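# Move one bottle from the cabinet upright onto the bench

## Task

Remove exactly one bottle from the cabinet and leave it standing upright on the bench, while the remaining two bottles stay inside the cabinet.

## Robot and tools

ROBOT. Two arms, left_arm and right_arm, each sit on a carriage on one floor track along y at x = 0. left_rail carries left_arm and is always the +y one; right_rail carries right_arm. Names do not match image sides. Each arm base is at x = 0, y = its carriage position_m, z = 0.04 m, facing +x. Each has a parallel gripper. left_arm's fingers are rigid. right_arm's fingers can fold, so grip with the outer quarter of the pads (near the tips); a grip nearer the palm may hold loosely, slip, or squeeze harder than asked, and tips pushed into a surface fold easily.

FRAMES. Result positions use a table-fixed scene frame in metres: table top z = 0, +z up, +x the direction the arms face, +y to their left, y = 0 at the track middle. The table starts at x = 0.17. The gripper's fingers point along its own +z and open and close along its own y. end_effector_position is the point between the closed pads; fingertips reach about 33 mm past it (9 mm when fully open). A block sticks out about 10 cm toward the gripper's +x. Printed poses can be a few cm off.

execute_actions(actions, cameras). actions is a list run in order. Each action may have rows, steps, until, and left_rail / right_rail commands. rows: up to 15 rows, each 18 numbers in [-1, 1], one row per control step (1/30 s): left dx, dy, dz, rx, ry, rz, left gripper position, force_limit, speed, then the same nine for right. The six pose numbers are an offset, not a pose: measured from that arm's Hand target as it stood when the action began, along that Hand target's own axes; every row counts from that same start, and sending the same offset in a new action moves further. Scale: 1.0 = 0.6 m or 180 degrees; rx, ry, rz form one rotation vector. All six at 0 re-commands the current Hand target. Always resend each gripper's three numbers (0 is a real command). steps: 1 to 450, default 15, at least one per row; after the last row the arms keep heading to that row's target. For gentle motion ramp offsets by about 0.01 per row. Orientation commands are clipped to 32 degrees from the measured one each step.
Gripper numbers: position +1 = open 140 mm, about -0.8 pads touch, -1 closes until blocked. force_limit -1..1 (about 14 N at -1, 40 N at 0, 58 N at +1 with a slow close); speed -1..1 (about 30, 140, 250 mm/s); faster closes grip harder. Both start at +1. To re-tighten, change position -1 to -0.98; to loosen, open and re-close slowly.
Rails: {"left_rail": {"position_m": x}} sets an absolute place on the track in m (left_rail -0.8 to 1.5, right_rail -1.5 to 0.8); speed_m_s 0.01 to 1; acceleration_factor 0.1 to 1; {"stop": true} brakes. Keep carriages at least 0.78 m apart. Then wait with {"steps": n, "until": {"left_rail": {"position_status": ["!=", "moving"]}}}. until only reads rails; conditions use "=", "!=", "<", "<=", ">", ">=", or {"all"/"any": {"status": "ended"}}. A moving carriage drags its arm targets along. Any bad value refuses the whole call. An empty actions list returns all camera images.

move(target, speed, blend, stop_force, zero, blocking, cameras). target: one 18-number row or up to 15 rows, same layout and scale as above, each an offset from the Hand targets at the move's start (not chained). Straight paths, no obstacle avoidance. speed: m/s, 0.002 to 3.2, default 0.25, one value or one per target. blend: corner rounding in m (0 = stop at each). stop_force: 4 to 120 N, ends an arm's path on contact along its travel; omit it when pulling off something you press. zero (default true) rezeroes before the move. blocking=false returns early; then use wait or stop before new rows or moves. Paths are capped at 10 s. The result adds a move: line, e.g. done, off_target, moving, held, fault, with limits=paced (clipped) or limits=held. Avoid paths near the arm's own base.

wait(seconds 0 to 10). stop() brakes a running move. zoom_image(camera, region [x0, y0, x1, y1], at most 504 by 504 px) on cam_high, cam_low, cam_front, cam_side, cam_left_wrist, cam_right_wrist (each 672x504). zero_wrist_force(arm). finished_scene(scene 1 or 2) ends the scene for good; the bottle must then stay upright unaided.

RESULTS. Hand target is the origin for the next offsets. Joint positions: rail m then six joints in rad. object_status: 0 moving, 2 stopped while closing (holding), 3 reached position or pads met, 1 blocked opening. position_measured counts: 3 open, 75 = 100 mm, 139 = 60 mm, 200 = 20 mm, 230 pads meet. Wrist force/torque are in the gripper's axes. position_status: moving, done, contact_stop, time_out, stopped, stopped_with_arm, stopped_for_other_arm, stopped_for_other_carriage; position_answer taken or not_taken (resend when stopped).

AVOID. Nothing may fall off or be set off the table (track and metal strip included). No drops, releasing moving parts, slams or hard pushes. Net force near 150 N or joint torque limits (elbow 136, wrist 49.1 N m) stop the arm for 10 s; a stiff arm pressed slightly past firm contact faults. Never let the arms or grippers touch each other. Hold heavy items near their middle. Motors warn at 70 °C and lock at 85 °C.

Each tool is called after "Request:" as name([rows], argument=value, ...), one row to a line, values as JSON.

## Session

Request:
execute_actions(actions=[])

Scene clock: 0.00 s.
left_arm: end_effector_position=(+0.3563, +1.0821, +0.5790) position_measured=3 object_status=3 end_effector_quat_wxyz=(+0.000, +0.000, +1.000, +0.000) | right_arm: end_effector_position=(+0.3563, -1.0023, +0.5790) position_measured=3 object_status=3 end_effector_quat_wxyz=(+0.000, +0.000, +1.000, +0.000)
Joint positions: left_arm=[1.004 -0.281 -2.157 1.821 -1.235 -1.571 -0.281] | right_arm=[-1.081 -0.28 -2.157 1.821 -1.235 -1.571 -0.281]
Joint velocities: within noise
Joint torques (N m): no reading
Motor temperatures (°C): left_arm=[30 40 27 39 41 38] | right_arm=[29 41 28 29 38 40]
Wrist force (N): no reading
Wrist torque (N m): no reading
Wrist force, peak (N): no reading
Hand target: left_arm +0.3563, +1.0821, +0.5790; +0.000, +0.000, +1.000, +0.000 | right_arm +0.3563, -1.0023, +0.5790; +0.000, +0.000, +1.000, +0.000
Tool commands: left_gripper/position=+1.0 left_gripper/force_limit=+1.0 left_gripper/speed=+1.0 right_gripper/position=+1.0 right_gripper/force_limit=+1.0 right_gripper/speed=+1.0
left_rail: position_m=1.004 position_status=done
right_rail: position_m=-1.081 position_status=done

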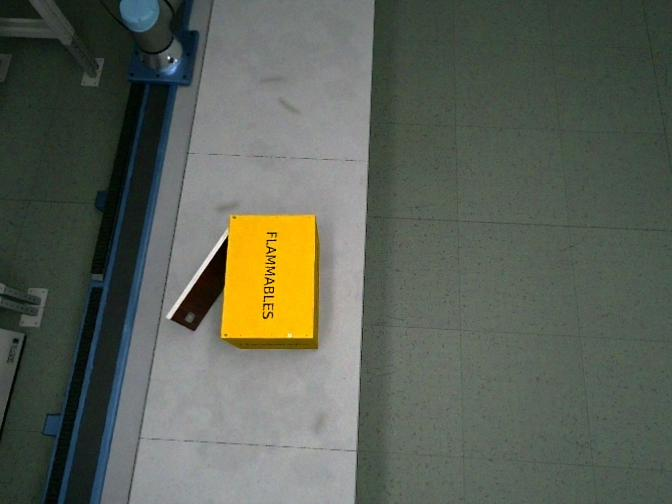

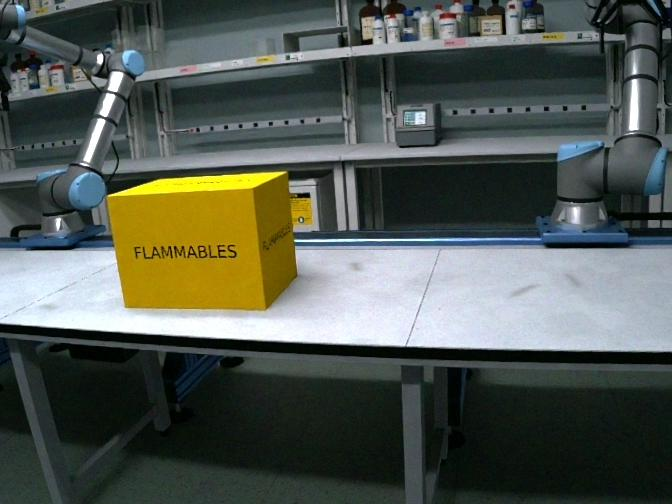

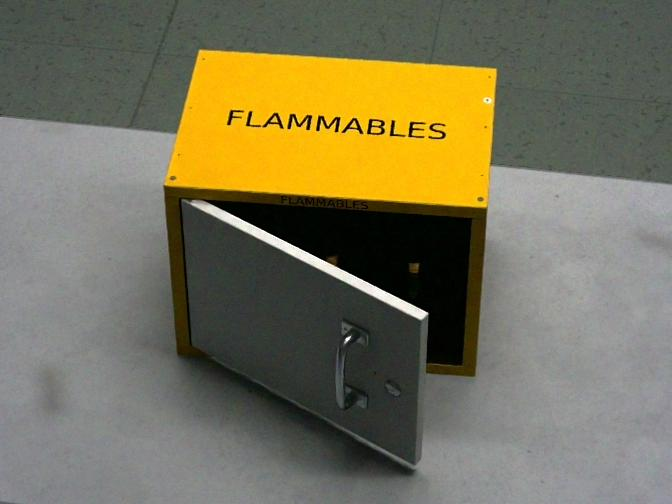

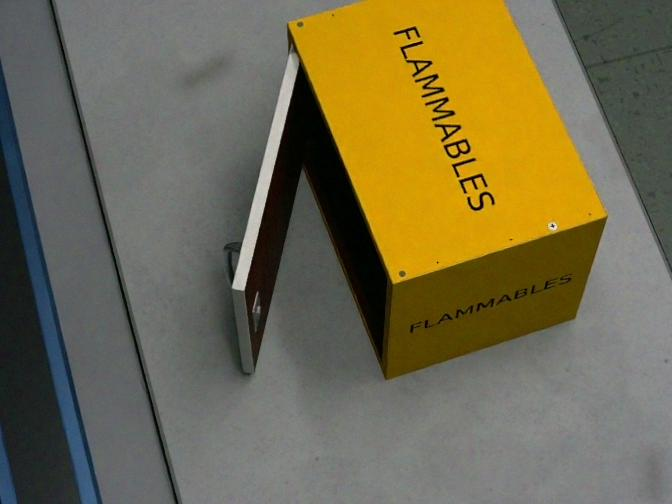

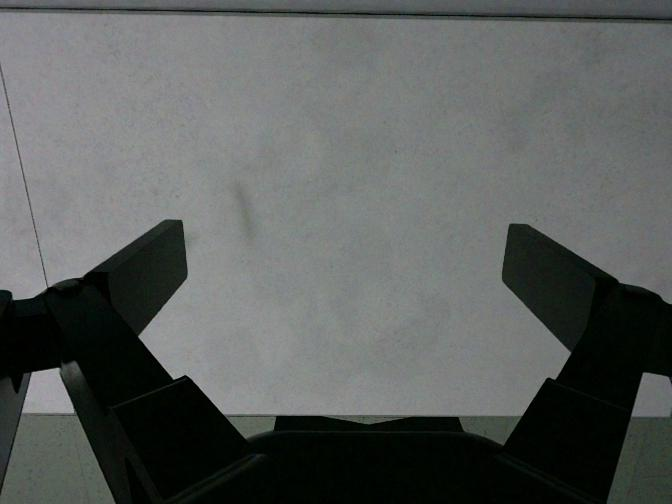

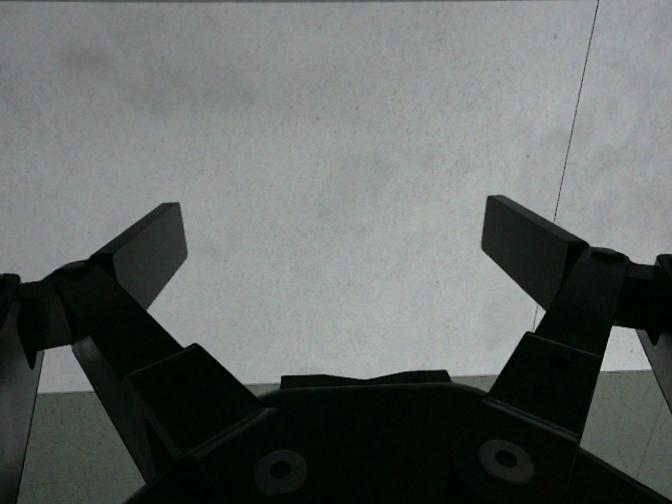

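Request:
execute_actions([
  {"right_rail":{"position_m":-0.85,"speed_m_s":0.3,"acceleration_factor":0.5},"rows":[[0,0,0,0,0,0,1,1,1,0,0,0,0,0,0,-1,-1,-0.2]],"steps":150,"until":{"right_rail":{"position_status":["!=","moving"]}}},
])

Request:
move([
  [0,0,0,0,0,0,1,1,1,0,0,0,0,0,0.5,-1,-1,-0.2],
  [0,0,0,0,0,0,1,1,1,0,0,0,0,0,0.978,-1,-1,-0.2],
  [0,0,0,0,0,0,1,1,1,0,0,0,0.7071,0,-0.7071,-1,-1,-0.2],
], speed=0.5)

Scene clock: 36.07 s.
left_arm: end_effector_position=(+0.3563, +1.0821, +0.5790) position_measured=3 object_status=3 end_effector_quat_wxyz=(+0.000, +0.000, +1.000, +0.000) | right_arm: end_effector_position=(+0.3563, -0.7714, +0.5790) position_measured=233 object_status=3 end_effector_quat_wxyz=(+0.000, +0.000, +1.000, +0.000)
Joint positions: left_arm=[1.004 -0.281 -2.157 1.821 -1.235 -1.571 -0.281] | right_arm=[-0.85 -0.28 -2.157 1.821 -1.235 -1.571 -0.281]
Joint torques (N m): left_arm=[-0.23 2.05 -47.84 -4.73 0.17 0.76] | right_arm=[2.63 1.6 -52.72 -3.73 -0.04 -0.24]
Wrist force (N): left_arm=[0.1 0.0 -0.2] | right_arm=[0.0 0.2 0.2]
Wrist torque (N m): left_arm=[0.01 -0.02 0.01] | right_arm=[0.04 0.00 0.00]
Wrist force, peak (N): left_arm=[0.5 -0.2 -0.3] | right_arm=[0.3 -1.5 0.0]
Hand target: left_arm +0.3563, +1.0821, +0.5790; +0.000, +0.000, +1.000, +0.000 | right_arm +0.3563, -0.7714, +0.5790; +0.000, +0.000, +1.000, +0.000
Off the commanded pose: left_arm 0.000 m, 0 deg | right_arm 0.000 m, 0 deg.
left_rail: position_m=1.004 position_status=done
right_rail: position_m=-0.850 speed_m_s=0.30 position_status=done

Scene clock: 43.63 s.
left_arm: end_effector_position=(+0.3563, +1.0821, +0.5790) position_measured=3 object_status=3 end_effector_quat_wxyz=(+0.000, +0.000, +1.000, +0.000) | right_arm: end_effector_position=(+0.3568, -0.7692, +0.5790) position_measured=233 object_status=3 end_effector_quat_wxyz=(+0.096, +0.703, -0.095, +0.698)
Joint positions: left_arm=[1.004 -0.281 -2.157 1.821 -1.235 -1.571 -0.281] | right_arm=[-0.85 -0.196 -2.797 2.738 -3.077 -1.645 3.141]
Joint torques (N m): left_arm=[0.68 2.85 -48.34 -4.6 0.19 1.07] | right_arm=[12.51 44.12 -42.16 -6.11 -3.06 3.95]
Wrist force (N): left_arm=[0.3 0.0 0.1] | right_arm=[0.7 0.4 0.5]
Wrist torque (N m): left_arm=[0.01 -0.06 0.00] | right_arm=[0.34 -0.03 -0.57]
Wrist force, peak (N): left_arm=[0.3 0.3 0.6] | right_arm=[1.5 0.2 -0.3]
Hand target: left_arm +0.3563, +1.0821, +0.5790; +0.000, +0.000, +1.000, +0.000 | right_arm +0.3563, -0.7714, +0.5790; +0.000, +0.707, +0.000, +0.707
Off the commanded pose: left_arm 0.000 m, 0 deg | right_arm 0.002 m, 16 deg.
left_rail: position_m=1.004 position_status=done
right_rail: position_m=-0.850 speed_m_s=0.30 position_status=done
move: off_target (right_arm)

Request:
move(target=[0,0,0,0,0,0,1,1,1,-0.465,-0.683,-0.045,0.244,-0.158,-0.0654,-1,-1,-0.2], speed=0.25, cameras=["cam_high","cam_right_wrist"])

Scene clock: 60.03 s.
left_arm: end_effector_position=(+0.3563, +1.0821, +0.5790) position_measured=3 object_status=3 end_effector_quat_wxyz=(+0.000, +0.000, +1.000, +0.000) | right_arm: end_effector_position=(+0.3294, -0.3617, +0.3000) position_measured=233 object_status=3 end_effector_quat_wxyz=(-0.191, +0.800, +0.331, +0.462)
Joint positions: left_arm=[1.004 -0.281 -2.157 1.821 -1.235 -1.571 -0.281] | right_arm=[-0.85 0.556 -1.861 2.741 -3.487 -1.373 3.025]
Joint torques (N m): left_arm=[-1.4 3.06 -47.56 -4.25 0.39 1.1] | right_arm=[13.99 5.77 -49.35 -7.68 2.55 1.16]
Wrist force (N): left_arm=[0.1 0.1 0.0] | right_arm=[1.0 0.2 0.2]
Wrist torque (N m): left_arm=[0.03 -0.02 0.00] | right_arm=[0.14 -0.16 -0.34]
Wrist force, peak (N): left_arm=[0.1 0.5 -0.3] | right_arm=[1.4 0.8 0.9]
Hand target: left_arm +0.3563, +1.0821, +0.5790; +0.000, +0.000, +1.000, +0.000 | right_arm +0.3294, -0.3616, +0.3000; -0.191, +0.800, +0.331, +0.462
Off the commanded pose: left_arm 0.000 m, 0 deg | right_arm 0.000 m, 0 deg.
left_rail: position_m=1.004 position_status=done
right_rail: position_m=-0.850 speed_m_s=0.30 position_status=done
move: done
Images, in order (width x height): cam_high 672x504, cam_right_wrist 672x504.

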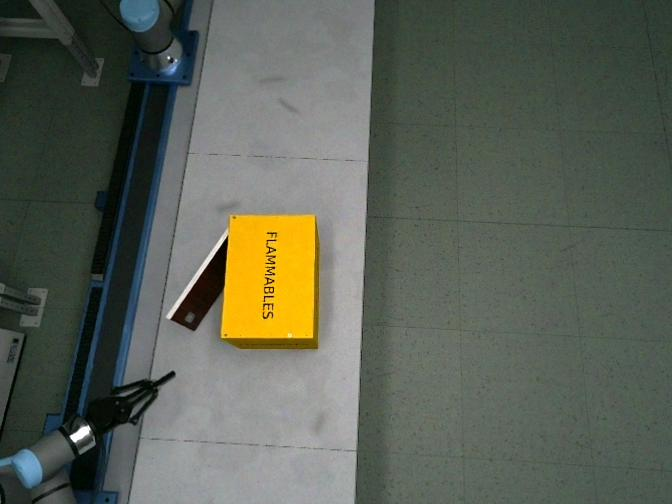

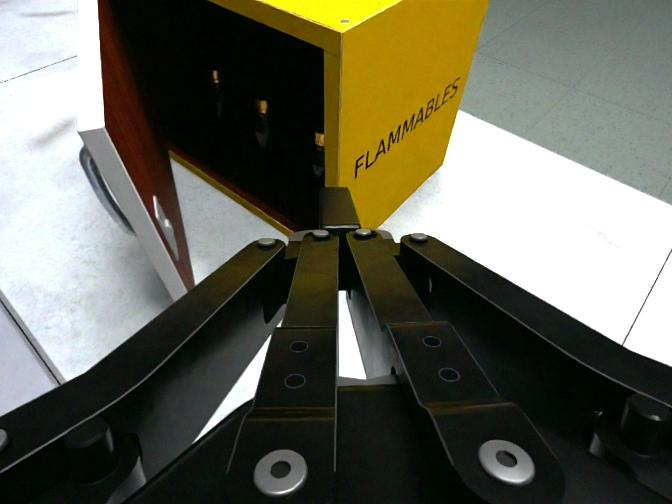

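Request:
move([
  [0,0,0,0,0,0,1,1,1,-0.199,-0.0354,0.156,0,0,0,-1,-1,-0.2],
  [0,0,0,0,0,0,1,1,1,-0.117,-0.16,0.296,0,0,0,-1,-1,-0.2],
  [0,0,0,0,0,0,1,1,1,-0.1335,-0.505,0.269,0,0,0,-1,-1,-0.2],
  [0,0,0,0,0,0,1,1,1,-0.073,-0.708,0.373,0,0,0,-1,-1,-0.2],
  [0,0,0,0,0,0,1,1,1,-0.038,-0.791,0.434,0,0,0,-1,-1,-0.2],
], speed=[0.2,0.15,0.1,0.1,0.1], blend=0.03, stop_force=25, cameras=["cam_high","cam_right_wrist"])

Scene clock: 88.93 s.
left_arm: end_effector_position=(+0.3563, +1.0821, +0.5790) position_measured=3 object_status=3 end_effector_quat_wxyz=(+0.000, +0.000, +1.000, +0.000) | right_arm: end_effector_position=(+0.1454, +0.1254, +0.1500) position_measured=233 object_status=3 end_effector_quat_wxyz=(-0.191, +0.800, +0.331, +0.462)
Joint positions: left_arm=[1.004 -0.281 -2.157 1.821 -1.235 -1.571 -0.281] | right_arm=[-0.85 1.425 -0.914 1.921 -3.524 -2.114 3.498]
Joint torques (N m): left_arm=[-0.11 2.01 -48.25 -4.59 0.65 1.16] | right_arm=[16.63 -67.82 -45.12 -1.87 -3.16 4.01]
Wrist force (N): left_arm=[0.2 0.0 -0.2] | right_arm=[1.4 0.7 -0.8]
Wrist torque (N m): left_arm=[0.00 -0.04 0.00] | right_arm=[-0.21 -0.30 -0.44]
Wrist force, peak (N): left_arm=[0.6 0.4 0.2] | right_arm=[-4.2 4.3 -12.4]
Hand target: left_arm +0.3563, +1.0821, +0.5790; +0.000, +0.000, +1.000, +0.000 | right_arm +0.1454, +0.1254, +0.1500; -0.191, +0.800, +0.331, +0.462
Off the commanded pose: left_arm 0.000 m, 0 deg | right_arm 0.000 m, 0 deg.
left_rail: position_m=1.004 position_status=done
right_rail: position_m=-0.850 speed_m_s=0.30 position_status=done
move: done
Images, in order (width x height): cam_high 672x504, cam_right_wrist 672x504.

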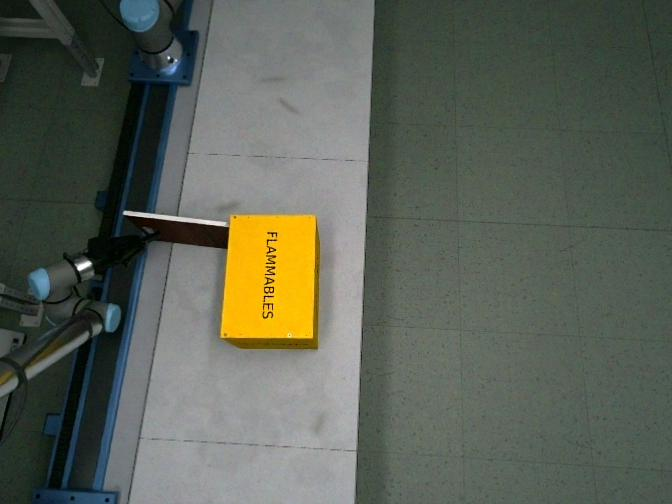

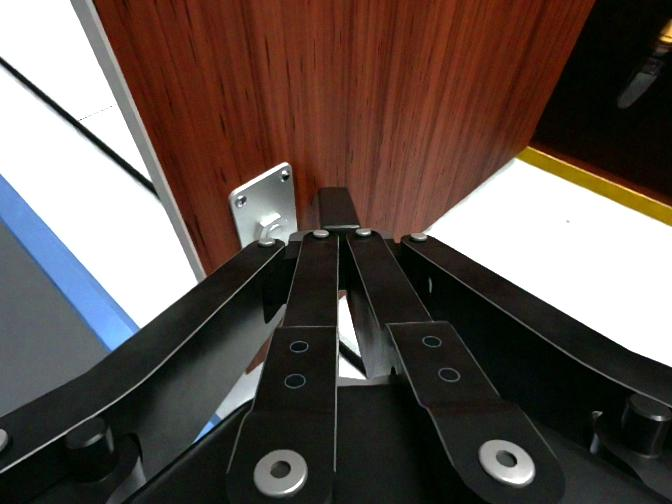

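Request:
move([
  [0,0,0,0,0,0,1,1,1,-0.174,0.813,-0.335,-0.202,0,0.1167,-1,-1,-0.2],
  [0,0,0,0,0,0,1,1,1,-0.174,0.813,-0.335,-0.202,0,0.1167,0,-1,-0.2],
], speed=0.2)

Request:
execute_actions([
  {"right_rail":{"position_m":-0.5,"speed_m_s":0.3,"acceleration_factor":0.5},"steps":150,"until":{"right_rail":{"position_status":["!=","moving"]}}},
], cameras=["cam_right_wrist"])

Scene clock: 119.23 s.
left_arm: end_effector_position=(+0.3563, +1.0821, +0.5790) position_measured=3 object_status=3 end_effector_quat_wxyz=(+0.000, +0.000, +1.000, +0.000) | right_arm: end_effector_position=(+0.3301, -0.3796, +0.1601) position_measured=129 object_status=0 end_effector_quat_wxyz=(-0.013, +0.866, +0.023, +0.500)
Joint positions: left_arm=[1.004 -0.281 -2.157 1.821 -1.235 -1.571 -0.281] | right_arm=[-0.85 1.101 -1.264 2.576 -3.595 -2.42 3.858]
Joint torques (N m): left_arm=[-0.35 2.89 -48.74 -4.51 0.87 1.41] | right_arm=[-7.85 -53.29 -6.87 -6.91 0.44 -4.33]
Wrist force (N): left_arm=[0.2 0.4 -0.3] | right_arm=[1.7 -1.8 0.5]
Wrist torque (N m): left_arm=[0.10 -0.05 0.00] | right_arm=[-0.28 -0.31 -0.37]
Wrist force, peak (N): left_arm=[0.5 0.4 0.1] | right_arm=[2.0 -2.9 0.8]
Hand target: left_arm +0.3563, +1.0821, +0.5790; +0.000, +0.000, +1.000, +0.000 | right_arm +0.3301, -0.3796, +0.1601; -0.013, +0.866, +0.023, +0.500
Off the commanded pose: left_arm 0.000 m, 0 deg | right_arm 0.000 m, 0 deg.
left_rail: position_m=1.004 position_status=done
right_rail: position_m=-0.850 speed_m_s=0.30 position_status=done
move: done

Scene clock: 121.33 s.
left_arm: end_effector_position=(+0.3563, +1.0821, +0.5790) position_measured=3 object_status=3 end_effector_quat_wxyz=(+0.000, +0.000, +1.000, +0.000) | right_arm: end_effector_position=(+0.3301, -0.0296, +0.1601) position_measured=129 object_status=3 end_effector_quat_wxyz=(-0.013, +0.866, +0.023, +0.500)
Joint positions: left_arm=[1.004 -0.281 -2.157 1.821 -1.235 -1.571 -0.281] | right_arm=[-0.5 1.101 -1.264 2.576 -3.595 -2.42 3.858]
Joint torques (N m): left_arm=[-0.74 0.9 -48.28 -4.5 0.94 1.24] | right_arm=[-6.24 -32.05 -26.56 -5.44 -1.85 -4.4]
Wrist force (N): left_arm=[0.1 0.0 0.0] | right_arm=[1.5 -1.6 0.3]
Wrist torque (N m): left_arm=[0.00 -0.02 0.00] | right_arm=[-0.22 -0.25 -0.37]
Wrist force, peak (N): left_arm=[0.3 0.7 0.1] | right_arm=[1.8 -2.6 0.8]
Hand target: left_arm +0.3563, +1.0821, +0.5790; +0.000, +0.000, +1.000, +0.000 | right_arm +0.3301, -0.0296, +0.1601; -0.013, +0.866, +0.023, +0.500
Tool commands: left_gripper/position=+1.0 left_gripper/force_limit=+1.0 left_gripper/speed=+1.0 right_gripper/position=+0.0 right_gripper/force_limit=-1.0 right_gripper/speed=-0.2
Off the commanded pose: left_arm 0.000 m, 0 deg | right_arm 0.000 m, 0 deg.
left_rail: position_m=1.004 position_status=done
right_rail: position_m=-0.500 speed_m_s=0.30 position_status=done
Images, in order (width x height): cam_right_wrist 672x504.

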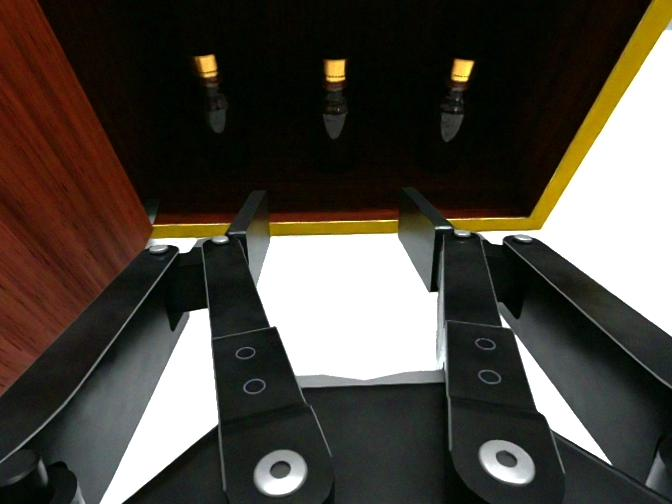

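Request:
move([
  [0,0,0,0,0,0,1,1,1,0.0147,-0.0017,0.162,0,0,0,0,-1,-0.2],
  [0,0,0,0,0,0,1,1,1,0.0147,-0.0017,0.312,0,0,0,0,-1,-0.2],
], speed=[0.15,0.06], blend=0.02, stop_force=7, cameras=["cam_right_wrist"])

Scene clock: 146.43 s.
left_arm: end_effector_position=(+0.3563, +1.0821, +0.5790) position_measured=3 object_status=3 end_effector_quat_wxyz=(+0.000, +0.000, +1.000, +0.000) | right_arm: end_effector_position=(+0.4963, -0.0199, +0.0742) position_measured=129 object_status=3 end_effector_quat_wxyz=(-0.013, +0.866, +0.023, +0.500)
Joint positions: left_arm=[1.004 -0.281 -2.157 1.821 -1.235 -1.571 -0.281] | right_arm=[-0.5 0.81 -0.954 2.443 -3.959 -2.209 3.584]
Joint torques (N m): left_arm=[-0.42 2.36 -48.08 -4.24 0.97 1.31] | right_arm=[-9.13 -47.09 -22.69 -7.36 1.27 -4.58]
Wrist force (N): left_arm=[0.1 0.2 0.0] | right_arm=[2.0 -1.7 0.3]
Wrist torque (N m): left_arm=[0.04 -0.03 0.00] | right_arm=[-0.25 -0.33 -0.34]
Wrist force, peak (N): left_arm=[0.3 0.5 0.0] | right_arm=[2.0 -1.8 0.7]
Hand target: left_arm +0.3563, +1.0821, +0.5790; +0.000, +0.000, +1.000, +0.000 | right_arm +0.4963, -0.0199, +0.0742; -0.013, +0.866, +0.023, +0.500
Off the commanded pose: left_arm 0.000 m, 0 deg | right_arm 0.000 m, 0 deg.
left_rail: position_m=1.004 position_status=done
right_rail: position_m=-0.500 speed_m_s=0.30 position_status=done
move: done
Images, in order (width x height): cam_right_wrist 672x504.

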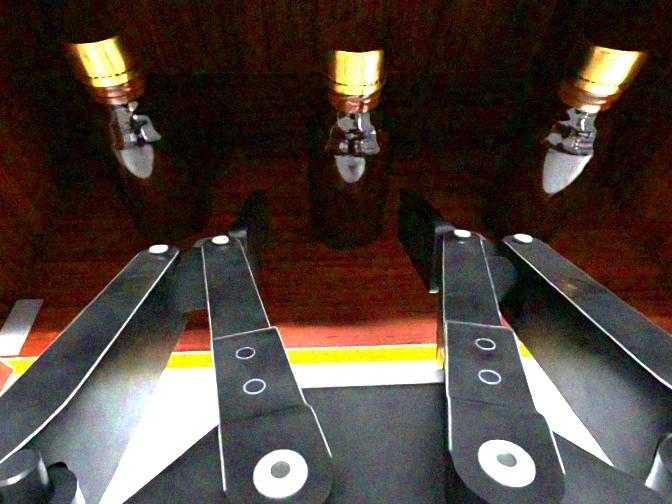

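Request:
move(target=[0,0,0,0,0,0,1,1,1,0.0113,0.010,0.040,0,0,0,0,-1,-0.2], speed=0.04, stop_force=7)

Request:
execute_actions([
  {"rows":[[0,0,0,0,0,0,1,1,1,0,0,0,0,0,0,-1,-1,-1]],"steps":90},
], cameras=["cam_right_wrist"])

Scene clock: 165.77 s.
left_arm: end_effector_position=(+0.3563, +1.0821, +0.5790) position_measured=3 object_status=3 end_effector_quat_wxyz=(+0.000, +0.000, +1.000, +0.000) | right_arm: end_effector_position=(+0.5208, -0.0246, +0.0680) position_measured=129 object_status=3 end_effector_quat_wxyz=(-0.013, +0.866, +0.023, +0.500)
Joint positions: left_arm=[1.004 -0.281 -2.157 1.821 -1.235 -1.571 -0.281] | right_arm=[-0.5 0.767 -0.933 2.426 -3.981 -2.175 3.551]
Joint torques (N m): left_arm=[0.14 1.17 -48.57 -4.69 0.87 1.28] | right_arm=[-9.61 -47.95 -21.65 -7.22 1.25 -4.23]
Wrist force (N): left_arm=[0.0 0.2 0.0] | right_arm=[1.7 -1.6 0.4]
Wrist torque (N m): left_arm=[0.04 0.00 0.00] | right_arm=[-0.25 -0.28 -0.34]
Wrist force, peak (N): left_arm=[0.3 0.4 0.5] | right_arm=[1.9 -2.0 0.2]
Hand target: left_arm +0.3563, +1.0821, +0.5790; +0.000, +0.000, +1.000, +0.000 | right_arm +0.5208, -0.0246, +0.0680; -0.013, +0.866, +0.023, +0.500
Off the commanded pose: left_arm 0.000 m, 0 deg | right_arm 0.000 m, 0 deg.
left_rail: position_m=1.004 position_status=done
right_rail: position_m=-0.500 speed_m_s=0.30 position_status=done
move: done

Scene clock: 168.97 s.
left_arm: end_effector_position=(+0.3563, +1.0821, +0.5790) position_measured=3 object_status=3 end_effector_quat_wxyz=(+0.000, +0.000, +1.000, +0.000) | right_arm: end_effector_position=(+0.5208, -0.0246, +0.0680) position_measured=157 object_status=2 end_effector_quat_wxyz=(-0.013, +0.866, +0.023, +0.500)
Joint positions: left_arm=[1.004 -0.281 -2.157 1.821 -1.235 -1.571 -0.281] | right_arm=[-0.5 0.767 -0.933 2.426 -3.981 -2.175 3.551]
Joint torques (N m): left_arm=[-0.87 3.13 -48.2 -4.2 1.23 1.2] | right_arm=[27.03 -46.23 -22.1 3.43 14.8 -1.61]
Wrist force (N): left_arm=[0.0 0.4 0.1] | right_arm=[23.8 24.7 -19.5]
Wrist torque (N m): left_arm=[0.10 0.00 0.00] | right_arm=[-1.80 0.33 -0.61]
Wrist force, peak (N): left_arm=[0.1 0.6 -0.4] | right_arm=[24.2 24.6 -19.3]
Hand target: left_arm +0.3563, +1.0821, +0.5790; +0.000, +0.000, +1.000, +0.000 | right_arm +0.5208, -0.0246, +0.0680; -0.013, +0.866, +0.023, +0.500
Off the commanded pose: left_arm 0.000 m, 0 deg | right_arm 0.000 m, 0 deg.
left_rail: position_m=1.004 position_status=done
right_rail: position_m=-0.500 speed_m_s=0.30 position_status=done
Images, in order (width x height): cam_right_wrist 672x504.

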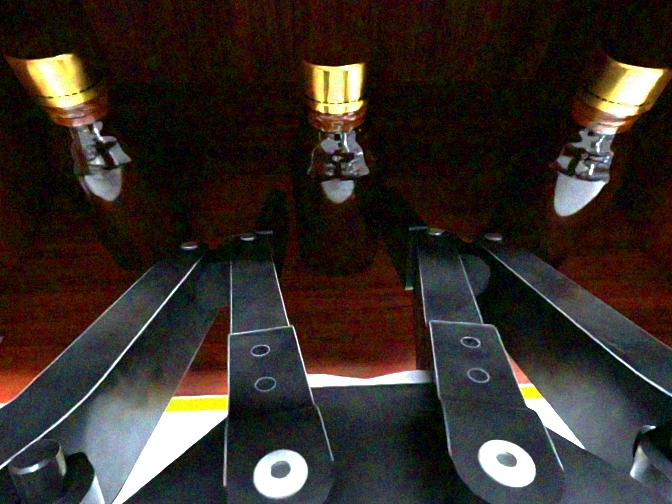

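Request:
zoom_image(camera="cam_right_wrist", region=[180, 60, 500, 300])

Scaled by 1.575 from the camera's 672x504 image, which has a finer 960x720 frame.

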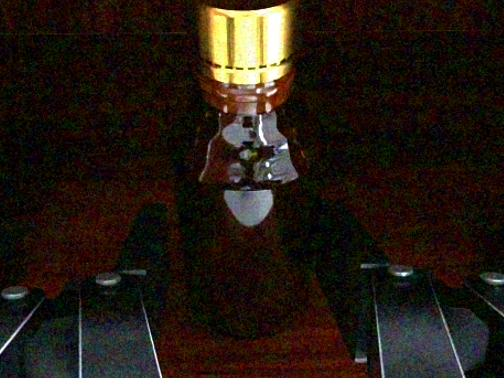

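Request:
execute_actions([
  {"rows":[[0,0,0,0,0,0,1,1,1,0,0,0,0,0,0,-0.03,-1,-0.8]],"steps":40},
])

Request:
move(target=[0,0,0,0,0,0,1,1,1,0.0188,0,-0.0108,0,0,0,-0.03,-1,-0.8], speed=0.04, cameras=["cam_right_wrist"])

Scene clock: 201.50 s.
left_arm: end_effector_position=(+0.3563, +1.0821, +0.5790) position_measured=3 object_status=3 end_effector_quat_wxyz=(+0.000, +0.000, +1.000, +0.000) | right_arm: end_effector_position=(+0.5208, -0.0246, +0.0680) position_measured=132 object_status=3 end_effector_quat_wxyz=(-0.013, +0.866, +0.023, +0.500)
Joint positions: left_arm=[1.004 -0.281 -2.157 1.821 -1.235 -1.571 -0.281] | right_arm=[-0.5 0.767 -0.933 2.426 -3.981 -2.175 3.551]
Joint torques (N m): left_arm=[-1.02 2.6 -48.79 -4.43 1.01 1.39] | right_arm=[-9.05 -46.23 -22.28 -7.28 -3.96 1.27]
Wrist force (N): left_arm=[0.1 0.0 0.1] | right_arm=[5.2 0.8 0.5]
Wrist torque (N m): left_arm=[-0.01 -0.04 0.00] | right_arm=[0.29 -1.06 -0.34]
Wrist force, peak (N): left_arm=[0.1 0.6 0.0] | right_arm=[24.0 25.0 -19.3]
Hand target: left_arm +0.3563, +1.0821, +0.5790; +0.000, +0.000, +1.000, +0.000 | right_arm +0.5208, -0.0246, +0.0680; -0.013, +0.866, +0.023, +0.500
Off the commanded pose: left_arm 0.000 m, 0 deg | right_arm 0.000 m, 0 deg.
left_rail: position_m=1.004 position_status=done
right_rail: position_m=-0.500 speed_m_s=0.30 position_status=done

Scene clock: 202.40 s.
left_arm: end_effector_position=(+0.3563, +1.0821, +0.5790) position_measured=3 object_status=3 end_effector_quat_wxyz=(+0.000, +0.000, +1.000, +0.000) | right_arm: end_effector_position=(+0.5208, -0.0246, +0.0809) position_measured=132 object_status=3 end_effector_quat_wxyz=(-0.013, +0.866, +0.023, +0.500)
Joint positions: left_arm=[1.004 -0.281 -2.157 1.821 -1.235 -1.571 -0.281] | right_arm=[-0.5 0.767 -0.965 2.43 -3.953 -2.175 3.551]
Joint torques (N m): left_arm=[-0.77 3.71 -48.63 -4.42 0.98 1.32] | right_arm=[-8.49 -70.25 0.61 -1.72 -1.09 -3.96]
Wrist force (N): left_arm=[-0.1 0.1 -0.3] | right_arm=[4.8 0.3 0.5]
Wrist torque (N m): left_arm=[0.01 0.03 0.00] | right_arm=[0.18 -0.99 -0.34]
Wrist force, peak (N): left_arm=[0.4 0.2 -0.4] | right_arm=[5.1 0.3 0.7]
Hand target: left_arm +0.3563, +1.0821, +0.5790; +0.000, +0.000, +1.000, +0.000 | right_arm +0.5208, -0.0246, +0.0810; -0.013, +0.866, +0.023, +0.500
Off the commanded pose: left_arm 0.000 m, 0 deg | right_arm 0.000 m, 0 deg.
left_rail: position_m=1.004 position_status=done
right_rail: position_m=-0.500 speed_m_s=0.30 position_status=done
move: done
Images, in order (width x height): cam_right_wrist 672x504.

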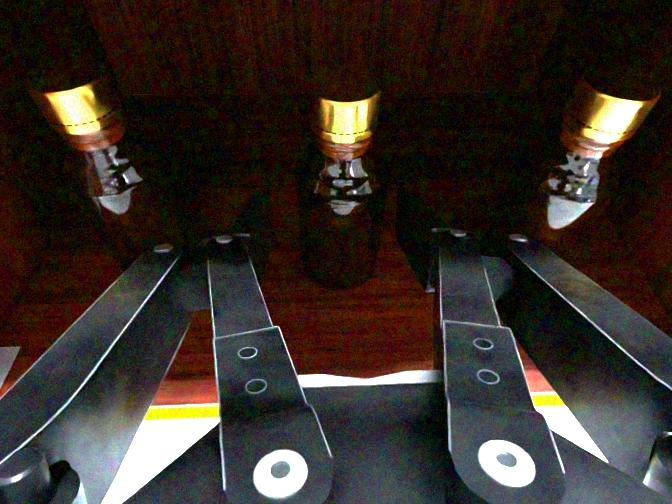

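Request:
execute_actions([
  {"rows":[[0,0,0,0,0,0,1,1,1,0,0,0,0,0,0,-1,-1,-1]],"steps":90},
], cameras=["cam_right_wrist"])

Scene clock: 223.17 s.
left_arm: end_effector_position=(+0.3563, +1.0821, +0.5790) position_measured=3 object_status=3 end_effector_quat_wxyz=(+0.000, +0.000, +1.000, +0.000) | right_arm: end_effector_position=(+0.5208, -0.0247, +0.0810) position_measured=161 object_status=2 end_effector_quat_wxyz=(-0.013, +0.866, +0.023, +0.500)
Joint positions: left_arm=[1.004 -0.281 -2.157 1.821 -1.235 -1.571 -0.281] | right_arm=[-0.5 0.767 -0.965 2.43 -3.953 -2.175 3.551]
Joint torques (N m): left_arm=[2.11 2.96 -48.7 -4.66 1.27 1.45] | right_arm=[10.51 -47.78 -9.05 -1.32 0.16 1.33]
Wrist force (N): left_arm=[0.1 0.3 0.0] | right_arm=[11.0 7.7 -4.0]
Wrist torque (N m): left_arm=[0.07 -0.02 0.00] | right_arm=[-0.18 -0.81 -0.46]
Wrist force, peak (N): left_arm=[0.6 0.3 0.5] | right_arm=[11.3 7.6 -4.2]
Hand target: left_arm +0.3563, +1.0821, +0.5790; +0.000, +0.000, +1.000, +0.000 | right_arm +0.5208, -0.0246, +0.0810; -0.013, +0.866, +0.023, +0.500
Off the commanded pose: left_arm 0.000 m, 0 deg | right_arm 0.000 m, 0 deg.
left_rail: position_m=1.004 position_status=done
right_rail: position_m=-0.500 speed_m_s=0.30 position_status=done
Images, in order (width x height): cam_right_wrist 672x504.

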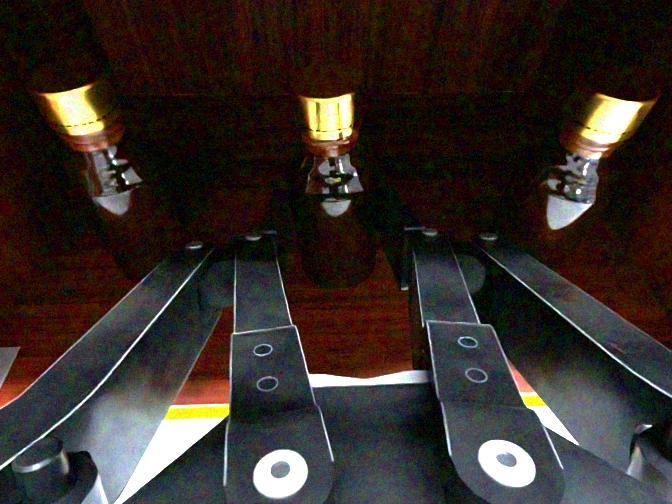

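Request:
move(target=[0,0,0,0,0,0,1,1,1,0.0361,0,-0.0208,0,0,0,-1,-1,-1], speed=0.03, cameras=["cam_right_wrist"])

Scene clock: 230.07 s.
left_arm: end_effector_position=(+0.3563, +1.0821, +0.5790) position_measured=3 object_status=3 end_effector_quat_wxyz=(+0.000, +0.000, +1.000, +0.000) | right_arm: end_effector_position=(+0.5208, -0.0246, +0.1059) position_measured=161 object_status=2 end_effector_quat_wxyz=(-0.013, +0.866, +0.023, +0.500)
Joint positions: left_arm=[1.004 -0.281 -2.157 1.821 -1.235 -1.571 -0.281] | right_arm=[-0.5 0.767 -1.027 2.435 -3.897 -2.175 3.551]
Joint torques (N m): left_arm=[-0.4 2.03 -49.05 -4.4 1.09 1.27] | right_arm=[-7.02 -70.7 -4.71 -2.38 0.52 -0.36]
Wrist force (N): left_arm=[0.2 0.2 0.0] | right_arm=[2.7 -0.7 2.1]
Wrist torque (N m): left_arm=[0.05 -0.05 0.00] | right_arm=[-0.06 -1.12 -0.34]
Wrist force, peak (N): left_arm=[0.6 0.2 0.2] | right_arm=[11.6 7.8 -4.2]
Hand target: left_arm +0.3563, +1.0821, +0.5790; +0.000, +0.000, +1.000, +0.000 | right_arm +0.5208, -0.0246, +0.1060; -0.013, +0.866, +0.023, +0.500
Off the commanded pose: left_arm 0.000 m, 0 deg | right_arm 0.000 m, 0 deg.
left_rail: position_m=1.004 position_status=done
right_rail: position_m=-0.500 speed_m_s=0.30 position_status=done
move: done
Images, in order (width x height): cam_right_wrist 672x504.

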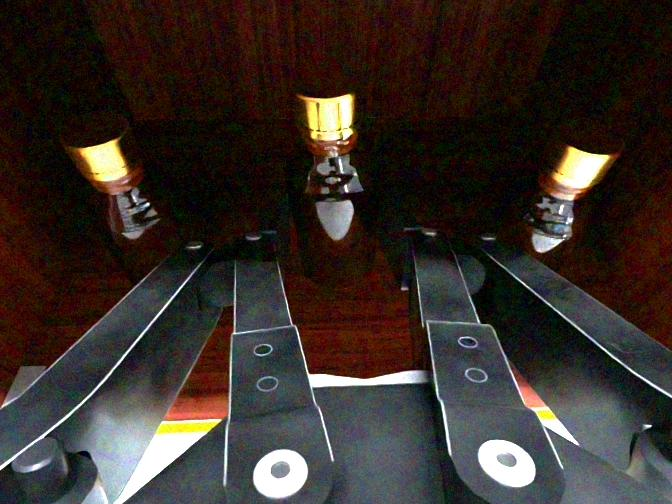

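Request:
move(target=[0,0,0,0,0,0,1,1,1,-0.155,0,-0.269,0,0,0,-1,-1,-1], speed=0.08, cameras=["cam_right_wrist"])

Request:
execute_actions([
  {"right_rail":{"position_m":-0.8,"speed_m_s":0.12,"acceleration_factor":0.2},"steps":200,"until":{"right_rail":{"position_status":["!=","moving"]}}},
], cameras=["cam_right_wrist","cam_front"])

Scene clock: 247.03 s.
left_arm: end_effector_position=(+0.3563, +1.0821, +0.5790) position_measured=3 object_status=3 end_effector_quat_wxyz=(+0.000, +0.000, +1.000, +0.000) | right_arm: end_effector_position=(+0.3349, -0.0343, +0.1062) position_measured=161 object_status=2 end_effector_quat_wxyz=(-0.013, +0.866, +0.023, +0.500)
Joint positions: left_arm=[1.004 -0.281 -2.157 1.821 -1.235 -1.571 -0.281] | right_arm=[-0.5 1.086 -1.099 2.584 -3.78 -2.41 3.84]
Joint torques (N m): left_arm=[0.23 2.21 -48.64 -4.78 1.29 1.7] | right_arm=[13.98 -60.78 0.9 -2.01 -5.23 4.09]
Wrist force (N): left_arm=[0.0 -0.1 -0.2] | right_arm=[2.7 -1.0 1.7]
Wrist torque (N m): left_arm=[-0.01 0.00 0.00] | right_arm=[-0.08 -1.13 -0.47]
Wrist force, peak (N): left_arm=[0.4 0.5 -0.5] | right_arm=[3.4 -0.7 2.6]
Hand target: left_arm +0.3563, +1.0821, +0.5790; +0.000, +0.000, +1.000, +0.000 | right_arm +0.3348, -0.0343, +0.1062; -0.013, +0.866, +0.023, +0.500
Off the commanded pose: left_arm 0.000 m, 0 deg | right_arm 0.000 m, 0 deg.
left_rail: position_m=1.004 position_status=done
right_rail: position_m=-0.500 speed_m_s=0.30 position_status=done
move: done
Images, in order (width x height): cam_right_wrist 672x504.

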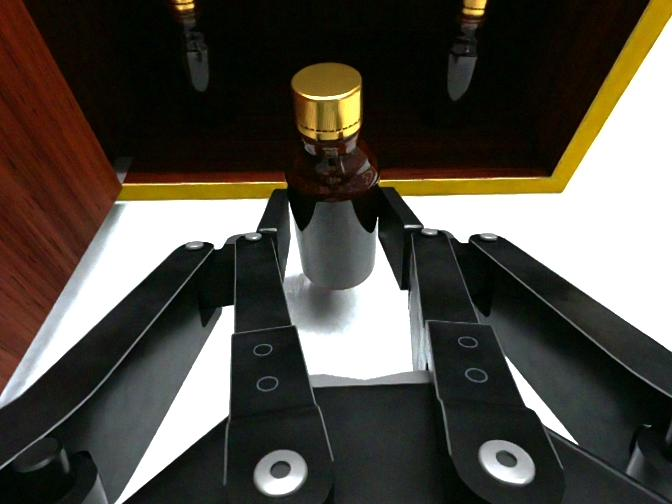

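Scene clock: 250.43 s.
left_arm: end_effector_position=(+0.3563, +1.0821, +0.5790) position_measured=3 object_status=3 end_effector_quat_wxyz=(+0.000, +0.000, +1.000, +0.000) | right_arm: end_effector_position=(+0.3348, -0.3343, +0.1062) position_measured=161 object_status=2 end_effector_quat_wxyz=(-0.013, +0.866, +0.023, +0.500)
Joint positions: left_arm=[1.004 -0.281 -2.157 1.821 -1.235 -1.571 -0.281] | right_arm=[-0.8 1.086 -1.099 2.584 -3.78 -2.41 3.841]
Joint torques (N m): left_arm=[0.34 2.19 -49.29 -4.63 1.42 1.59] | right_arm=[9.38 -54.55 -10.58 -2.9 -4.43 3.73]
Wrist force (N): left_arm=[0.1 0.0 0.1] | right_arm=[2.7 -0.8 1.9]
Wrist torque (N m): left_arm=[0.01 -0.03 0.00] | right_arm=[-0.05 -1.14 -0.46]
Wrist force, peak (N): left_arm=[0.4 0.4 -0.3] | right_arm=[3.1 -0.8 2.0]
Hand target: left_arm +0.3563, +1.0821, +0.5790; +0.000, +0.000, +1.000, +0.000 | right_arm +0.3348, -0.3343, +0.1062; -0.013, +0.866, +0.023, +0.500
Tool commands: left_gripper/position=+1.0 left_gripper/force_limit=+1.0 left_gripper/speed=+1.0 right_gripper/position=-1.0 right_gripper/force_limit=-1.0 right_gripper/speed=-1.0
Off the commanded pose: left_arm 0.000 m, 0 deg | right_arm 0.000 m, 0 deg.
left_rail: position_m=1.004 position_status=done
right_rail: position_m=-0.800 speed_m_s=0.12 position_status=done
Images, in order (width x height): cam_front 672x504, cam_right_wrist 672x504.

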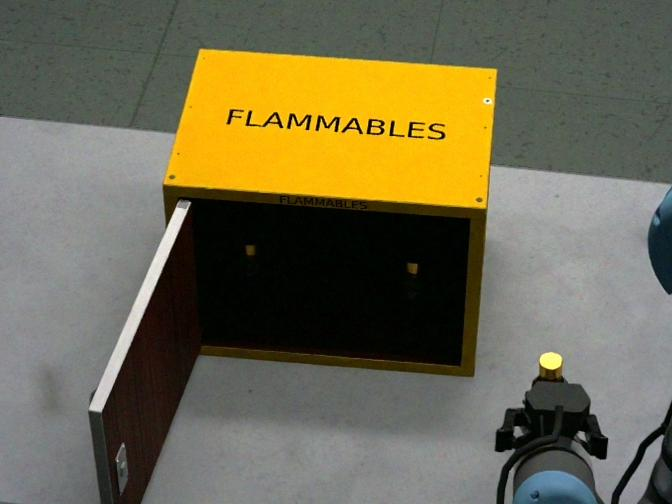

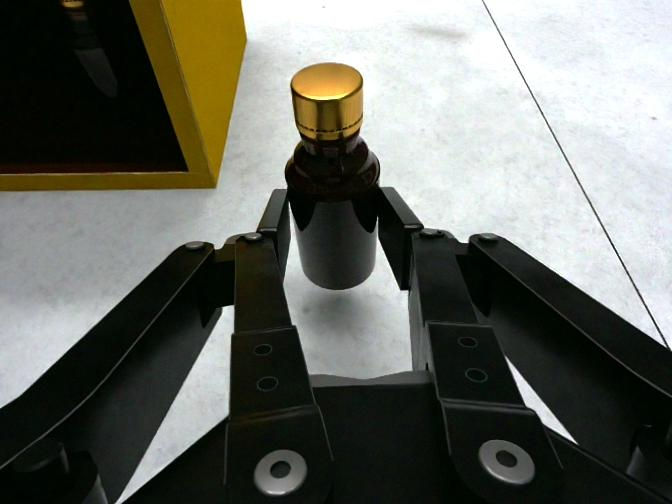

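Request:
move(target=[0,0,0,0,0,0,1,1,1,-0.065,0,0.0375,0,0,0,-1,-1,-1], speed=0.05)

Request:
move(target=[0,0,0,0,0,0,1,1,1,-0.0288,0,0.0167,0,0,0,-1,-1,-1], speed=0.008, stop_force=5, cameras=["cam_front","cam_right_wrist"])

Scene clock: 263.03 s.
left_arm: end_effector_position=(+0.3563, +1.0821, +0.5790) position_measured=3 object_status=3 end_effector_quat_wxyz=(+0.000, +0.000, +1.000, +0.000) | right_arm: end_effector_position=(+0.3348, -0.3343, +0.0613) position_measured=161 object_status=2 end_effector_quat_wxyz=(-0.013, +0.866, +0.023, +0.500)
Joint positions: left_arm=[1.004 -0.281 -2.157 1.821 -1.235 -1.571 -0.281] | right_arm=[-0.8 1.086 -0.962 2.573 -3.906 -2.41 3.841]
Joint torques (N m): left_arm=[0.35 1.92 -49.6 -4.61 1.45 1.72] | right_arm=[-3.16 -36.86 -16.28 -5.56 3.8 -4.9]
Wrist force (N): left_arm=[0.1 0.4 -0.2] | right_arm=[14.3 4.6 -5.8]
Wrist torque (N m): left_arm=[0.08 -0.04 0.00] | right_arm=[-0.33 -0.77 -0.38]
Wrist force, peak (N): left_arm=[-0.1 0.5 -0.4] | right_arm=[16.1 5.8 -8.6]
Hand target: left_arm +0.3563, +1.0821, +0.5790; +0.000, +0.000, +1.000, +0.000 | right_arm +0.3348, -0.3343, +0.0612; -0.013, +0.866, +0.023, +0.500
Off the commanded pose: left_arm 0.000 m, 0 deg | right_arm 0.000 m, 0 deg.
left_rail: position_m=1.004 position_status=done
right_rail: position_m=-0.800 speed_m_s=0.12 position_status=done
move: done

Scene clock: 266.43 s.
left_arm: end_effector_position=(+0.3563, +1.0821, +0.5790) position_measured=3 object_status=3 end_effector_quat_wxyz=(+0.000, +0.000, +1.000, +0.000) | right_arm: end_effector_position=(+0.3348, -0.3343, +0.0412) position_measured=161 object_status=2 end_effector_quat_wxyz=(-0.013, +0.866, +0.023, +0.500)
Joint positions: left_arm=[1.004 -0.281 -2.157 1.821 -1.235 -1.571 -0.281] | right_arm=[-0.8 1.086 -0.901 2.564 -3.958 -2.41 3.841]
Joint torques (N m): left_arm=[0.27 1.5 -48.06 -4.69 1.55 1.68] | right_arm=[-7.32 -32.27 -15.1 -4.83 5.06 -4.72]
Wrist force (N): left_arm=[0.2 0.5 -0.2] | right_arm=[17.6 5.9 -6.9]
Wrist torque (N m): left_arm=[0.11 -0.05 0.00] | right_arm=[-0.43 -0.69 -0.46]
Wrist force, peak (N): left_arm=[0.0 0.7 -0.1] | right_arm=[17.8 6.1 -7.2]
Hand target: left_arm +0.3563, +1.0821, +0.5790; +0.000, +0.000, +1.000, +0.000 | right_arm +0.3348, -0.3343, +0.0412; -0.013, +0.866, +0.023, +0.500
Off the commanded pose: left_arm 0.000 m, 0 deg | right_arm 0.000 m, 0 deg.
left_rail: position_m=1.004 position_status=done
right_rail: position_m=-0.800 speed_m_s=0.12 position_status=done
move: done
Images, in order (width x height): cam_front 672x504, cam_right_wrist 672x504.

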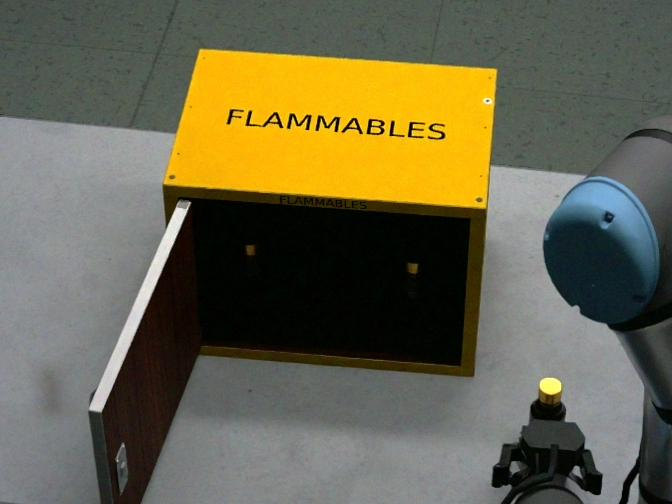

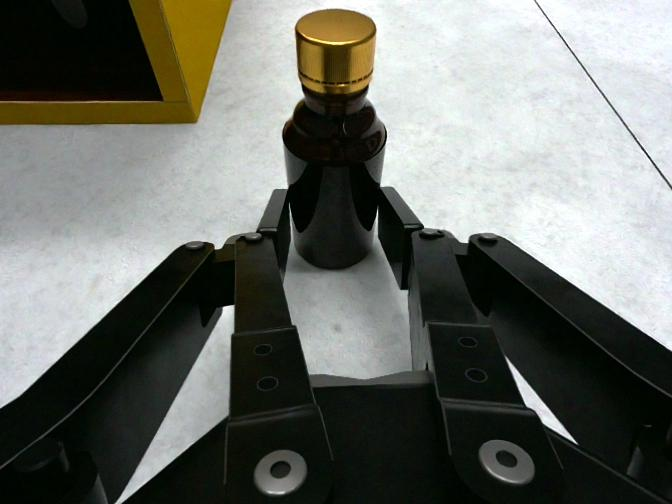

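Request:
execute_actions([
  {"rows":[[0,0,0,0,0,0,1,1,1,0,0,0,0,0,0,0.1,-1,-1]],"steps":60},
])

Request:
move(target=[0,0,0,0,0,0,1,1,1,0,0,-0.15,0,0,0,0.1,-1,-1], speed=0.08, cameras=["cam_right_wrist"])

Scene clock: 277.87 s.
left_arm: end_effector_position=(+0.3563, +1.0821, +0.5790) position_measured=3 object_status=3 end_effector_quat_wxyz=(+0.000, +0.000, +1.000, +0.000) | right_arm: end_effector_position=(+0.3348, -0.3343, +0.0412) position_measured=117 object_status=3 end_effector_quat_wxyz=(-0.013, +0.866, +0.023, +0.500)
Joint positions: left_arm=[1.004 -0.281 -2.157 1.821 -1.235 -1.571 -0.281] | right_arm=[-0.8 1.086 -0.901 2.564 -3.958 -2.41 3.841]
Joint torques (N m): left_arm=[-0.25 1.71 -49.16 -4.42 1.73 1.53] | right_arm=[-6.38 -59.28 3.49 -4.57 -4.73 -4.4]
Wrist force (N): left_arm=[0.1 0.3 0.1] | right_arm=[5.9 -1.1 1.7]
Wrist torque (N m): left_arm=[0.08 -0.02 0.00] | right_arm=[-0.14 -1.20 -0.41]
Wrist force, peak (N): left_arm=[-0.3 0.7 0.0] | right_arm=[17.6 7.2 -8.0]
Hand target: left_arm +0.3563, +1.0821, +0.5790; +0.000, +0.000, +1.000, +0.000 | right_arm +0.3348, -0.3343, +0.0412; -0.013, +0.866, +0.023, +0.500
Off the commanded pose: left_arm 0.000 m, 0 deg | right_arm 0.000 m, 0 deg.
left_rail: position_m=1.004 position_status=done
right_rail: position_m=-0.800 speed_m_s=0.12 position_status=done

Scene clock: 279.67 s.
left_arm: end_effector_position=(+0.3563, +1.0821, +0.5790) position_measured=3 object_status=3 end_effector_quat_wxyz=(+0.000, +0.000, +1.000, +0.000) | right_arm: end_effector_position=(+0.2570, -0.3385, +0.0862) position_measured=117 object_status=3 end_effector_quat_wxyz=(-0.013, +0.866, +0.023, +0.500)
Joint positions: left_arm=[1.004 -0.281 -2.157 1.821 -1.235 -1.571 -0.281] | right_arm=[-0.8 1.255 -1.09 2.613 -3.65 -2.512 4.056]
Joint torques (N m): left_arm=[-0.7 1.16 -48.82 -4.34 1.74 1.81] | right_arm=[13.35 -55.17 -8.11 -1.64 -5.2 4.33]
Wrist force (N): left_arm=[0.0 0.0 -0.2] | right_arm=[5.4 -1.2 1.7]
Wrist torque (N m): left_arm=[0.00 -0.01 0.00] | right_arm=[-0.15 -1.07 -0.47]
Wrist force, peak (N): left_arm=[0.2 0.5 -0.1] | right_arm=[5.8 -1.6 2.6]
Hand target: left_arm +0.3563, +1.0821, +0.5790; +0.000, +0.000, +1.000, +0.000 | right_arm +0.2570, -0.3384, +0.0862; -0.013, +0.866, +0.023, +0.500
Off the commanded pose: left_arm 0.000 m, 0 deg | right_arm 0.000 m, 0 deg.
left_rail: position_m=1.004 position_status=done
right_rail: position_m=-0.800 speed_m_s=0.12 position_status=done
move: done
Images, in order (width x height): cam_right_wrist 672x504.

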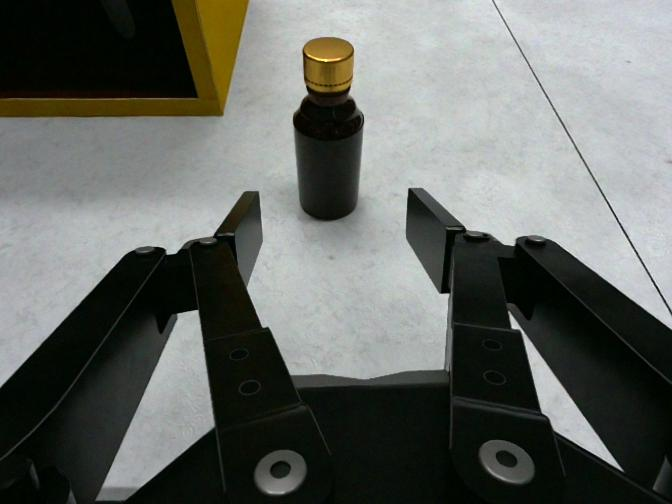

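Request:
execute_actions([
  {"left_rail":{"position_m":0.95,"speed_m_s":0.3,"acceleration_factor":0.5},"right_rail":{"position_m":-1.2,"speed_m_s":0.3,"acceleration_factor":0.4},"rows":[[0,0,0,0,0,0,-1,-1,-0.2,0,0,0,0,0,0,0.1,-1,-1]],"steps":200,"until":{"right_rail":{"position_status":["!=","moving"]}}},
])

Request:
move([
  [0,-0.333,0,0,0,-0.5,-1,-1,-0.2,0,0,0,0,0,0,0.1,-1,-1],
  [0,-0.667,0,0,0,-0.978,-1,-1,-0.2,0,0,0,0,0,0,0.1,-1,-1],
  [0.043,-0.8,0.2,0.384,0.159,-0.666,-1,-1,-0.2,0,0,0,0,0,0,0.1,-1,-1],
  [0.043,-0.947,0.465,0.384,0.159,-0.666,-1,-1,-0.2,0,0,0,0,0,0,0.1,-1,-1],
], speed=0.5, cameras=["cam_high"])

Scene clock: 326.23 s.
left_arm: end_effector_position=(+0.3563, +1.0286, +0.5790) position_measured=232 object_status=3 end_effector_quat_wxyz=(+0.000, +0.000, +1.000, +0.000) | right_arm: end_effector_position=(+0.2570, -0.7384, +0.0862) position_measured=117 object_status=3 end_effector_quat_wxyz=(-0.013, +0.866, +0.023, +0.500)
Joint positions: left_arm=[0.95 -0.281 -2.157 1.821 -1.235 -1.571 -0.281] | right_arm=[-1.2 1.255 -1.091 2.613 -3.65 -2.512 4.056]
Joint torques (N m): left_arm=[-1.27 2.85 -49.15 -4.53 1.57 1.49] | right_arm=[7.07 -50.14 -7.27 -3.45 -2.2 4.05]
Wrist force (N): left_arm=[0.0 0.3 0.0] | right_arm=[5.7 -1.0 1.5]
Wrist torque (N m): left_arm=[0.07 -0.02 0.00] | right_arm=[-0.10 -1.14 -0.47]
Wrist force, peak (N): left_arm=[0.1 1.4 -0.2] | right_arm=[5.8 -2.7 1.5]
Hand target: left_arm +0.3563, +1.0286, +0.5790; +0.000, +0.000, +1.000, +0.000 | right_arm +0.2570, -0.7384, +0.0862; -0.013, +0.866, +0.023, +0.500
Off the commanded pose: left_arm 0.000 m, 0 deg | right_arm 0.000 m, 0 deg.
left_rail: position_m=0.950 speed_m_s=0.30 position_status=done
right_rail: position_m=-1.200 speed_m_s=0.30 position_status=done

Scene clock: 334.33 s.
left_arm: end_effector_position=(+0.3305, +0.4604, +0.3000) position_measured=232 object_status=3 end_effector_quat_wxyz=(+0.191, +0.800, -0.331, +0.462) | right_arm: end_effector_position=(+0.2570, -0.7384, +0.0862) position_measured=117 object_status=3 end_effector_quat_wxyz=(-0.013, +0.866, +0.023, +0.500)
Joint positions: left_arm=[0.95 -1.766 -1.99 2.747 -3.094 -0.768 -3.784] | right_arm=[-1.2 1.255 -1.091 2.613 -3.65 -2.512 4.056]
Joint torques (N m): left_arm=[14.89 15.73 -28.67 -7.74 -0.42 3.95] | right_arm=[-5.06 -38.64 -19.38 -5.43 -0.08 3.68]
Wrist force (N): left_arm=[0.2 0.0 -0.3] | right_arm=[5.4 -1.2 1.4]
Wrist torque (N m): left_arm=[0.36 0.02 -0.66] | right_arm=[-0.14 -1.07 -0.47]
Wrist force, peak (N): left_arm=[2.2 -1.0 -2.4] | right_arm=[5.7 -1.4 1.6]
Hand target: left_arm +0.3306, +0.4604, +0.3000; +0.191, +0.800, -0.331, +0.462 | right_arm +0.2570, -0.7384, +0.0862; -0.013, +0.866, +0.023, +0.500
Off the commanded pose: left_arm 0.000 m, 0 deg | right_arm 0.000 m, 0 deg.
left_rail: position_m=0.950 speed_m_s=0.30 position_status=done
right_rail: position_m=-1.200 speed_m_s=0.30 position_status=done
move: done
Images, in order (width x height): cam_high 672x504.

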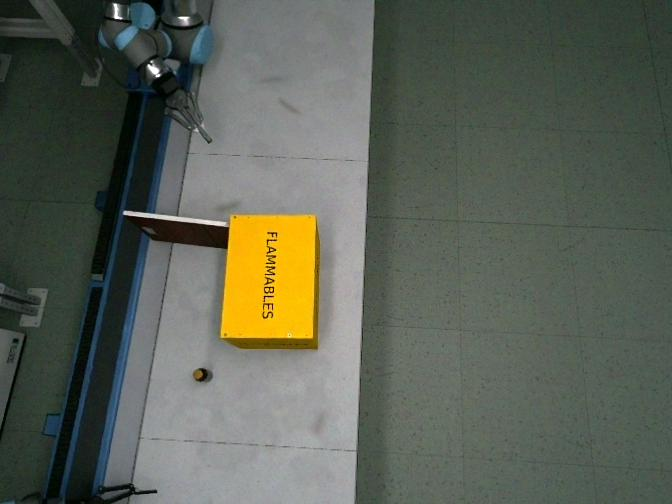

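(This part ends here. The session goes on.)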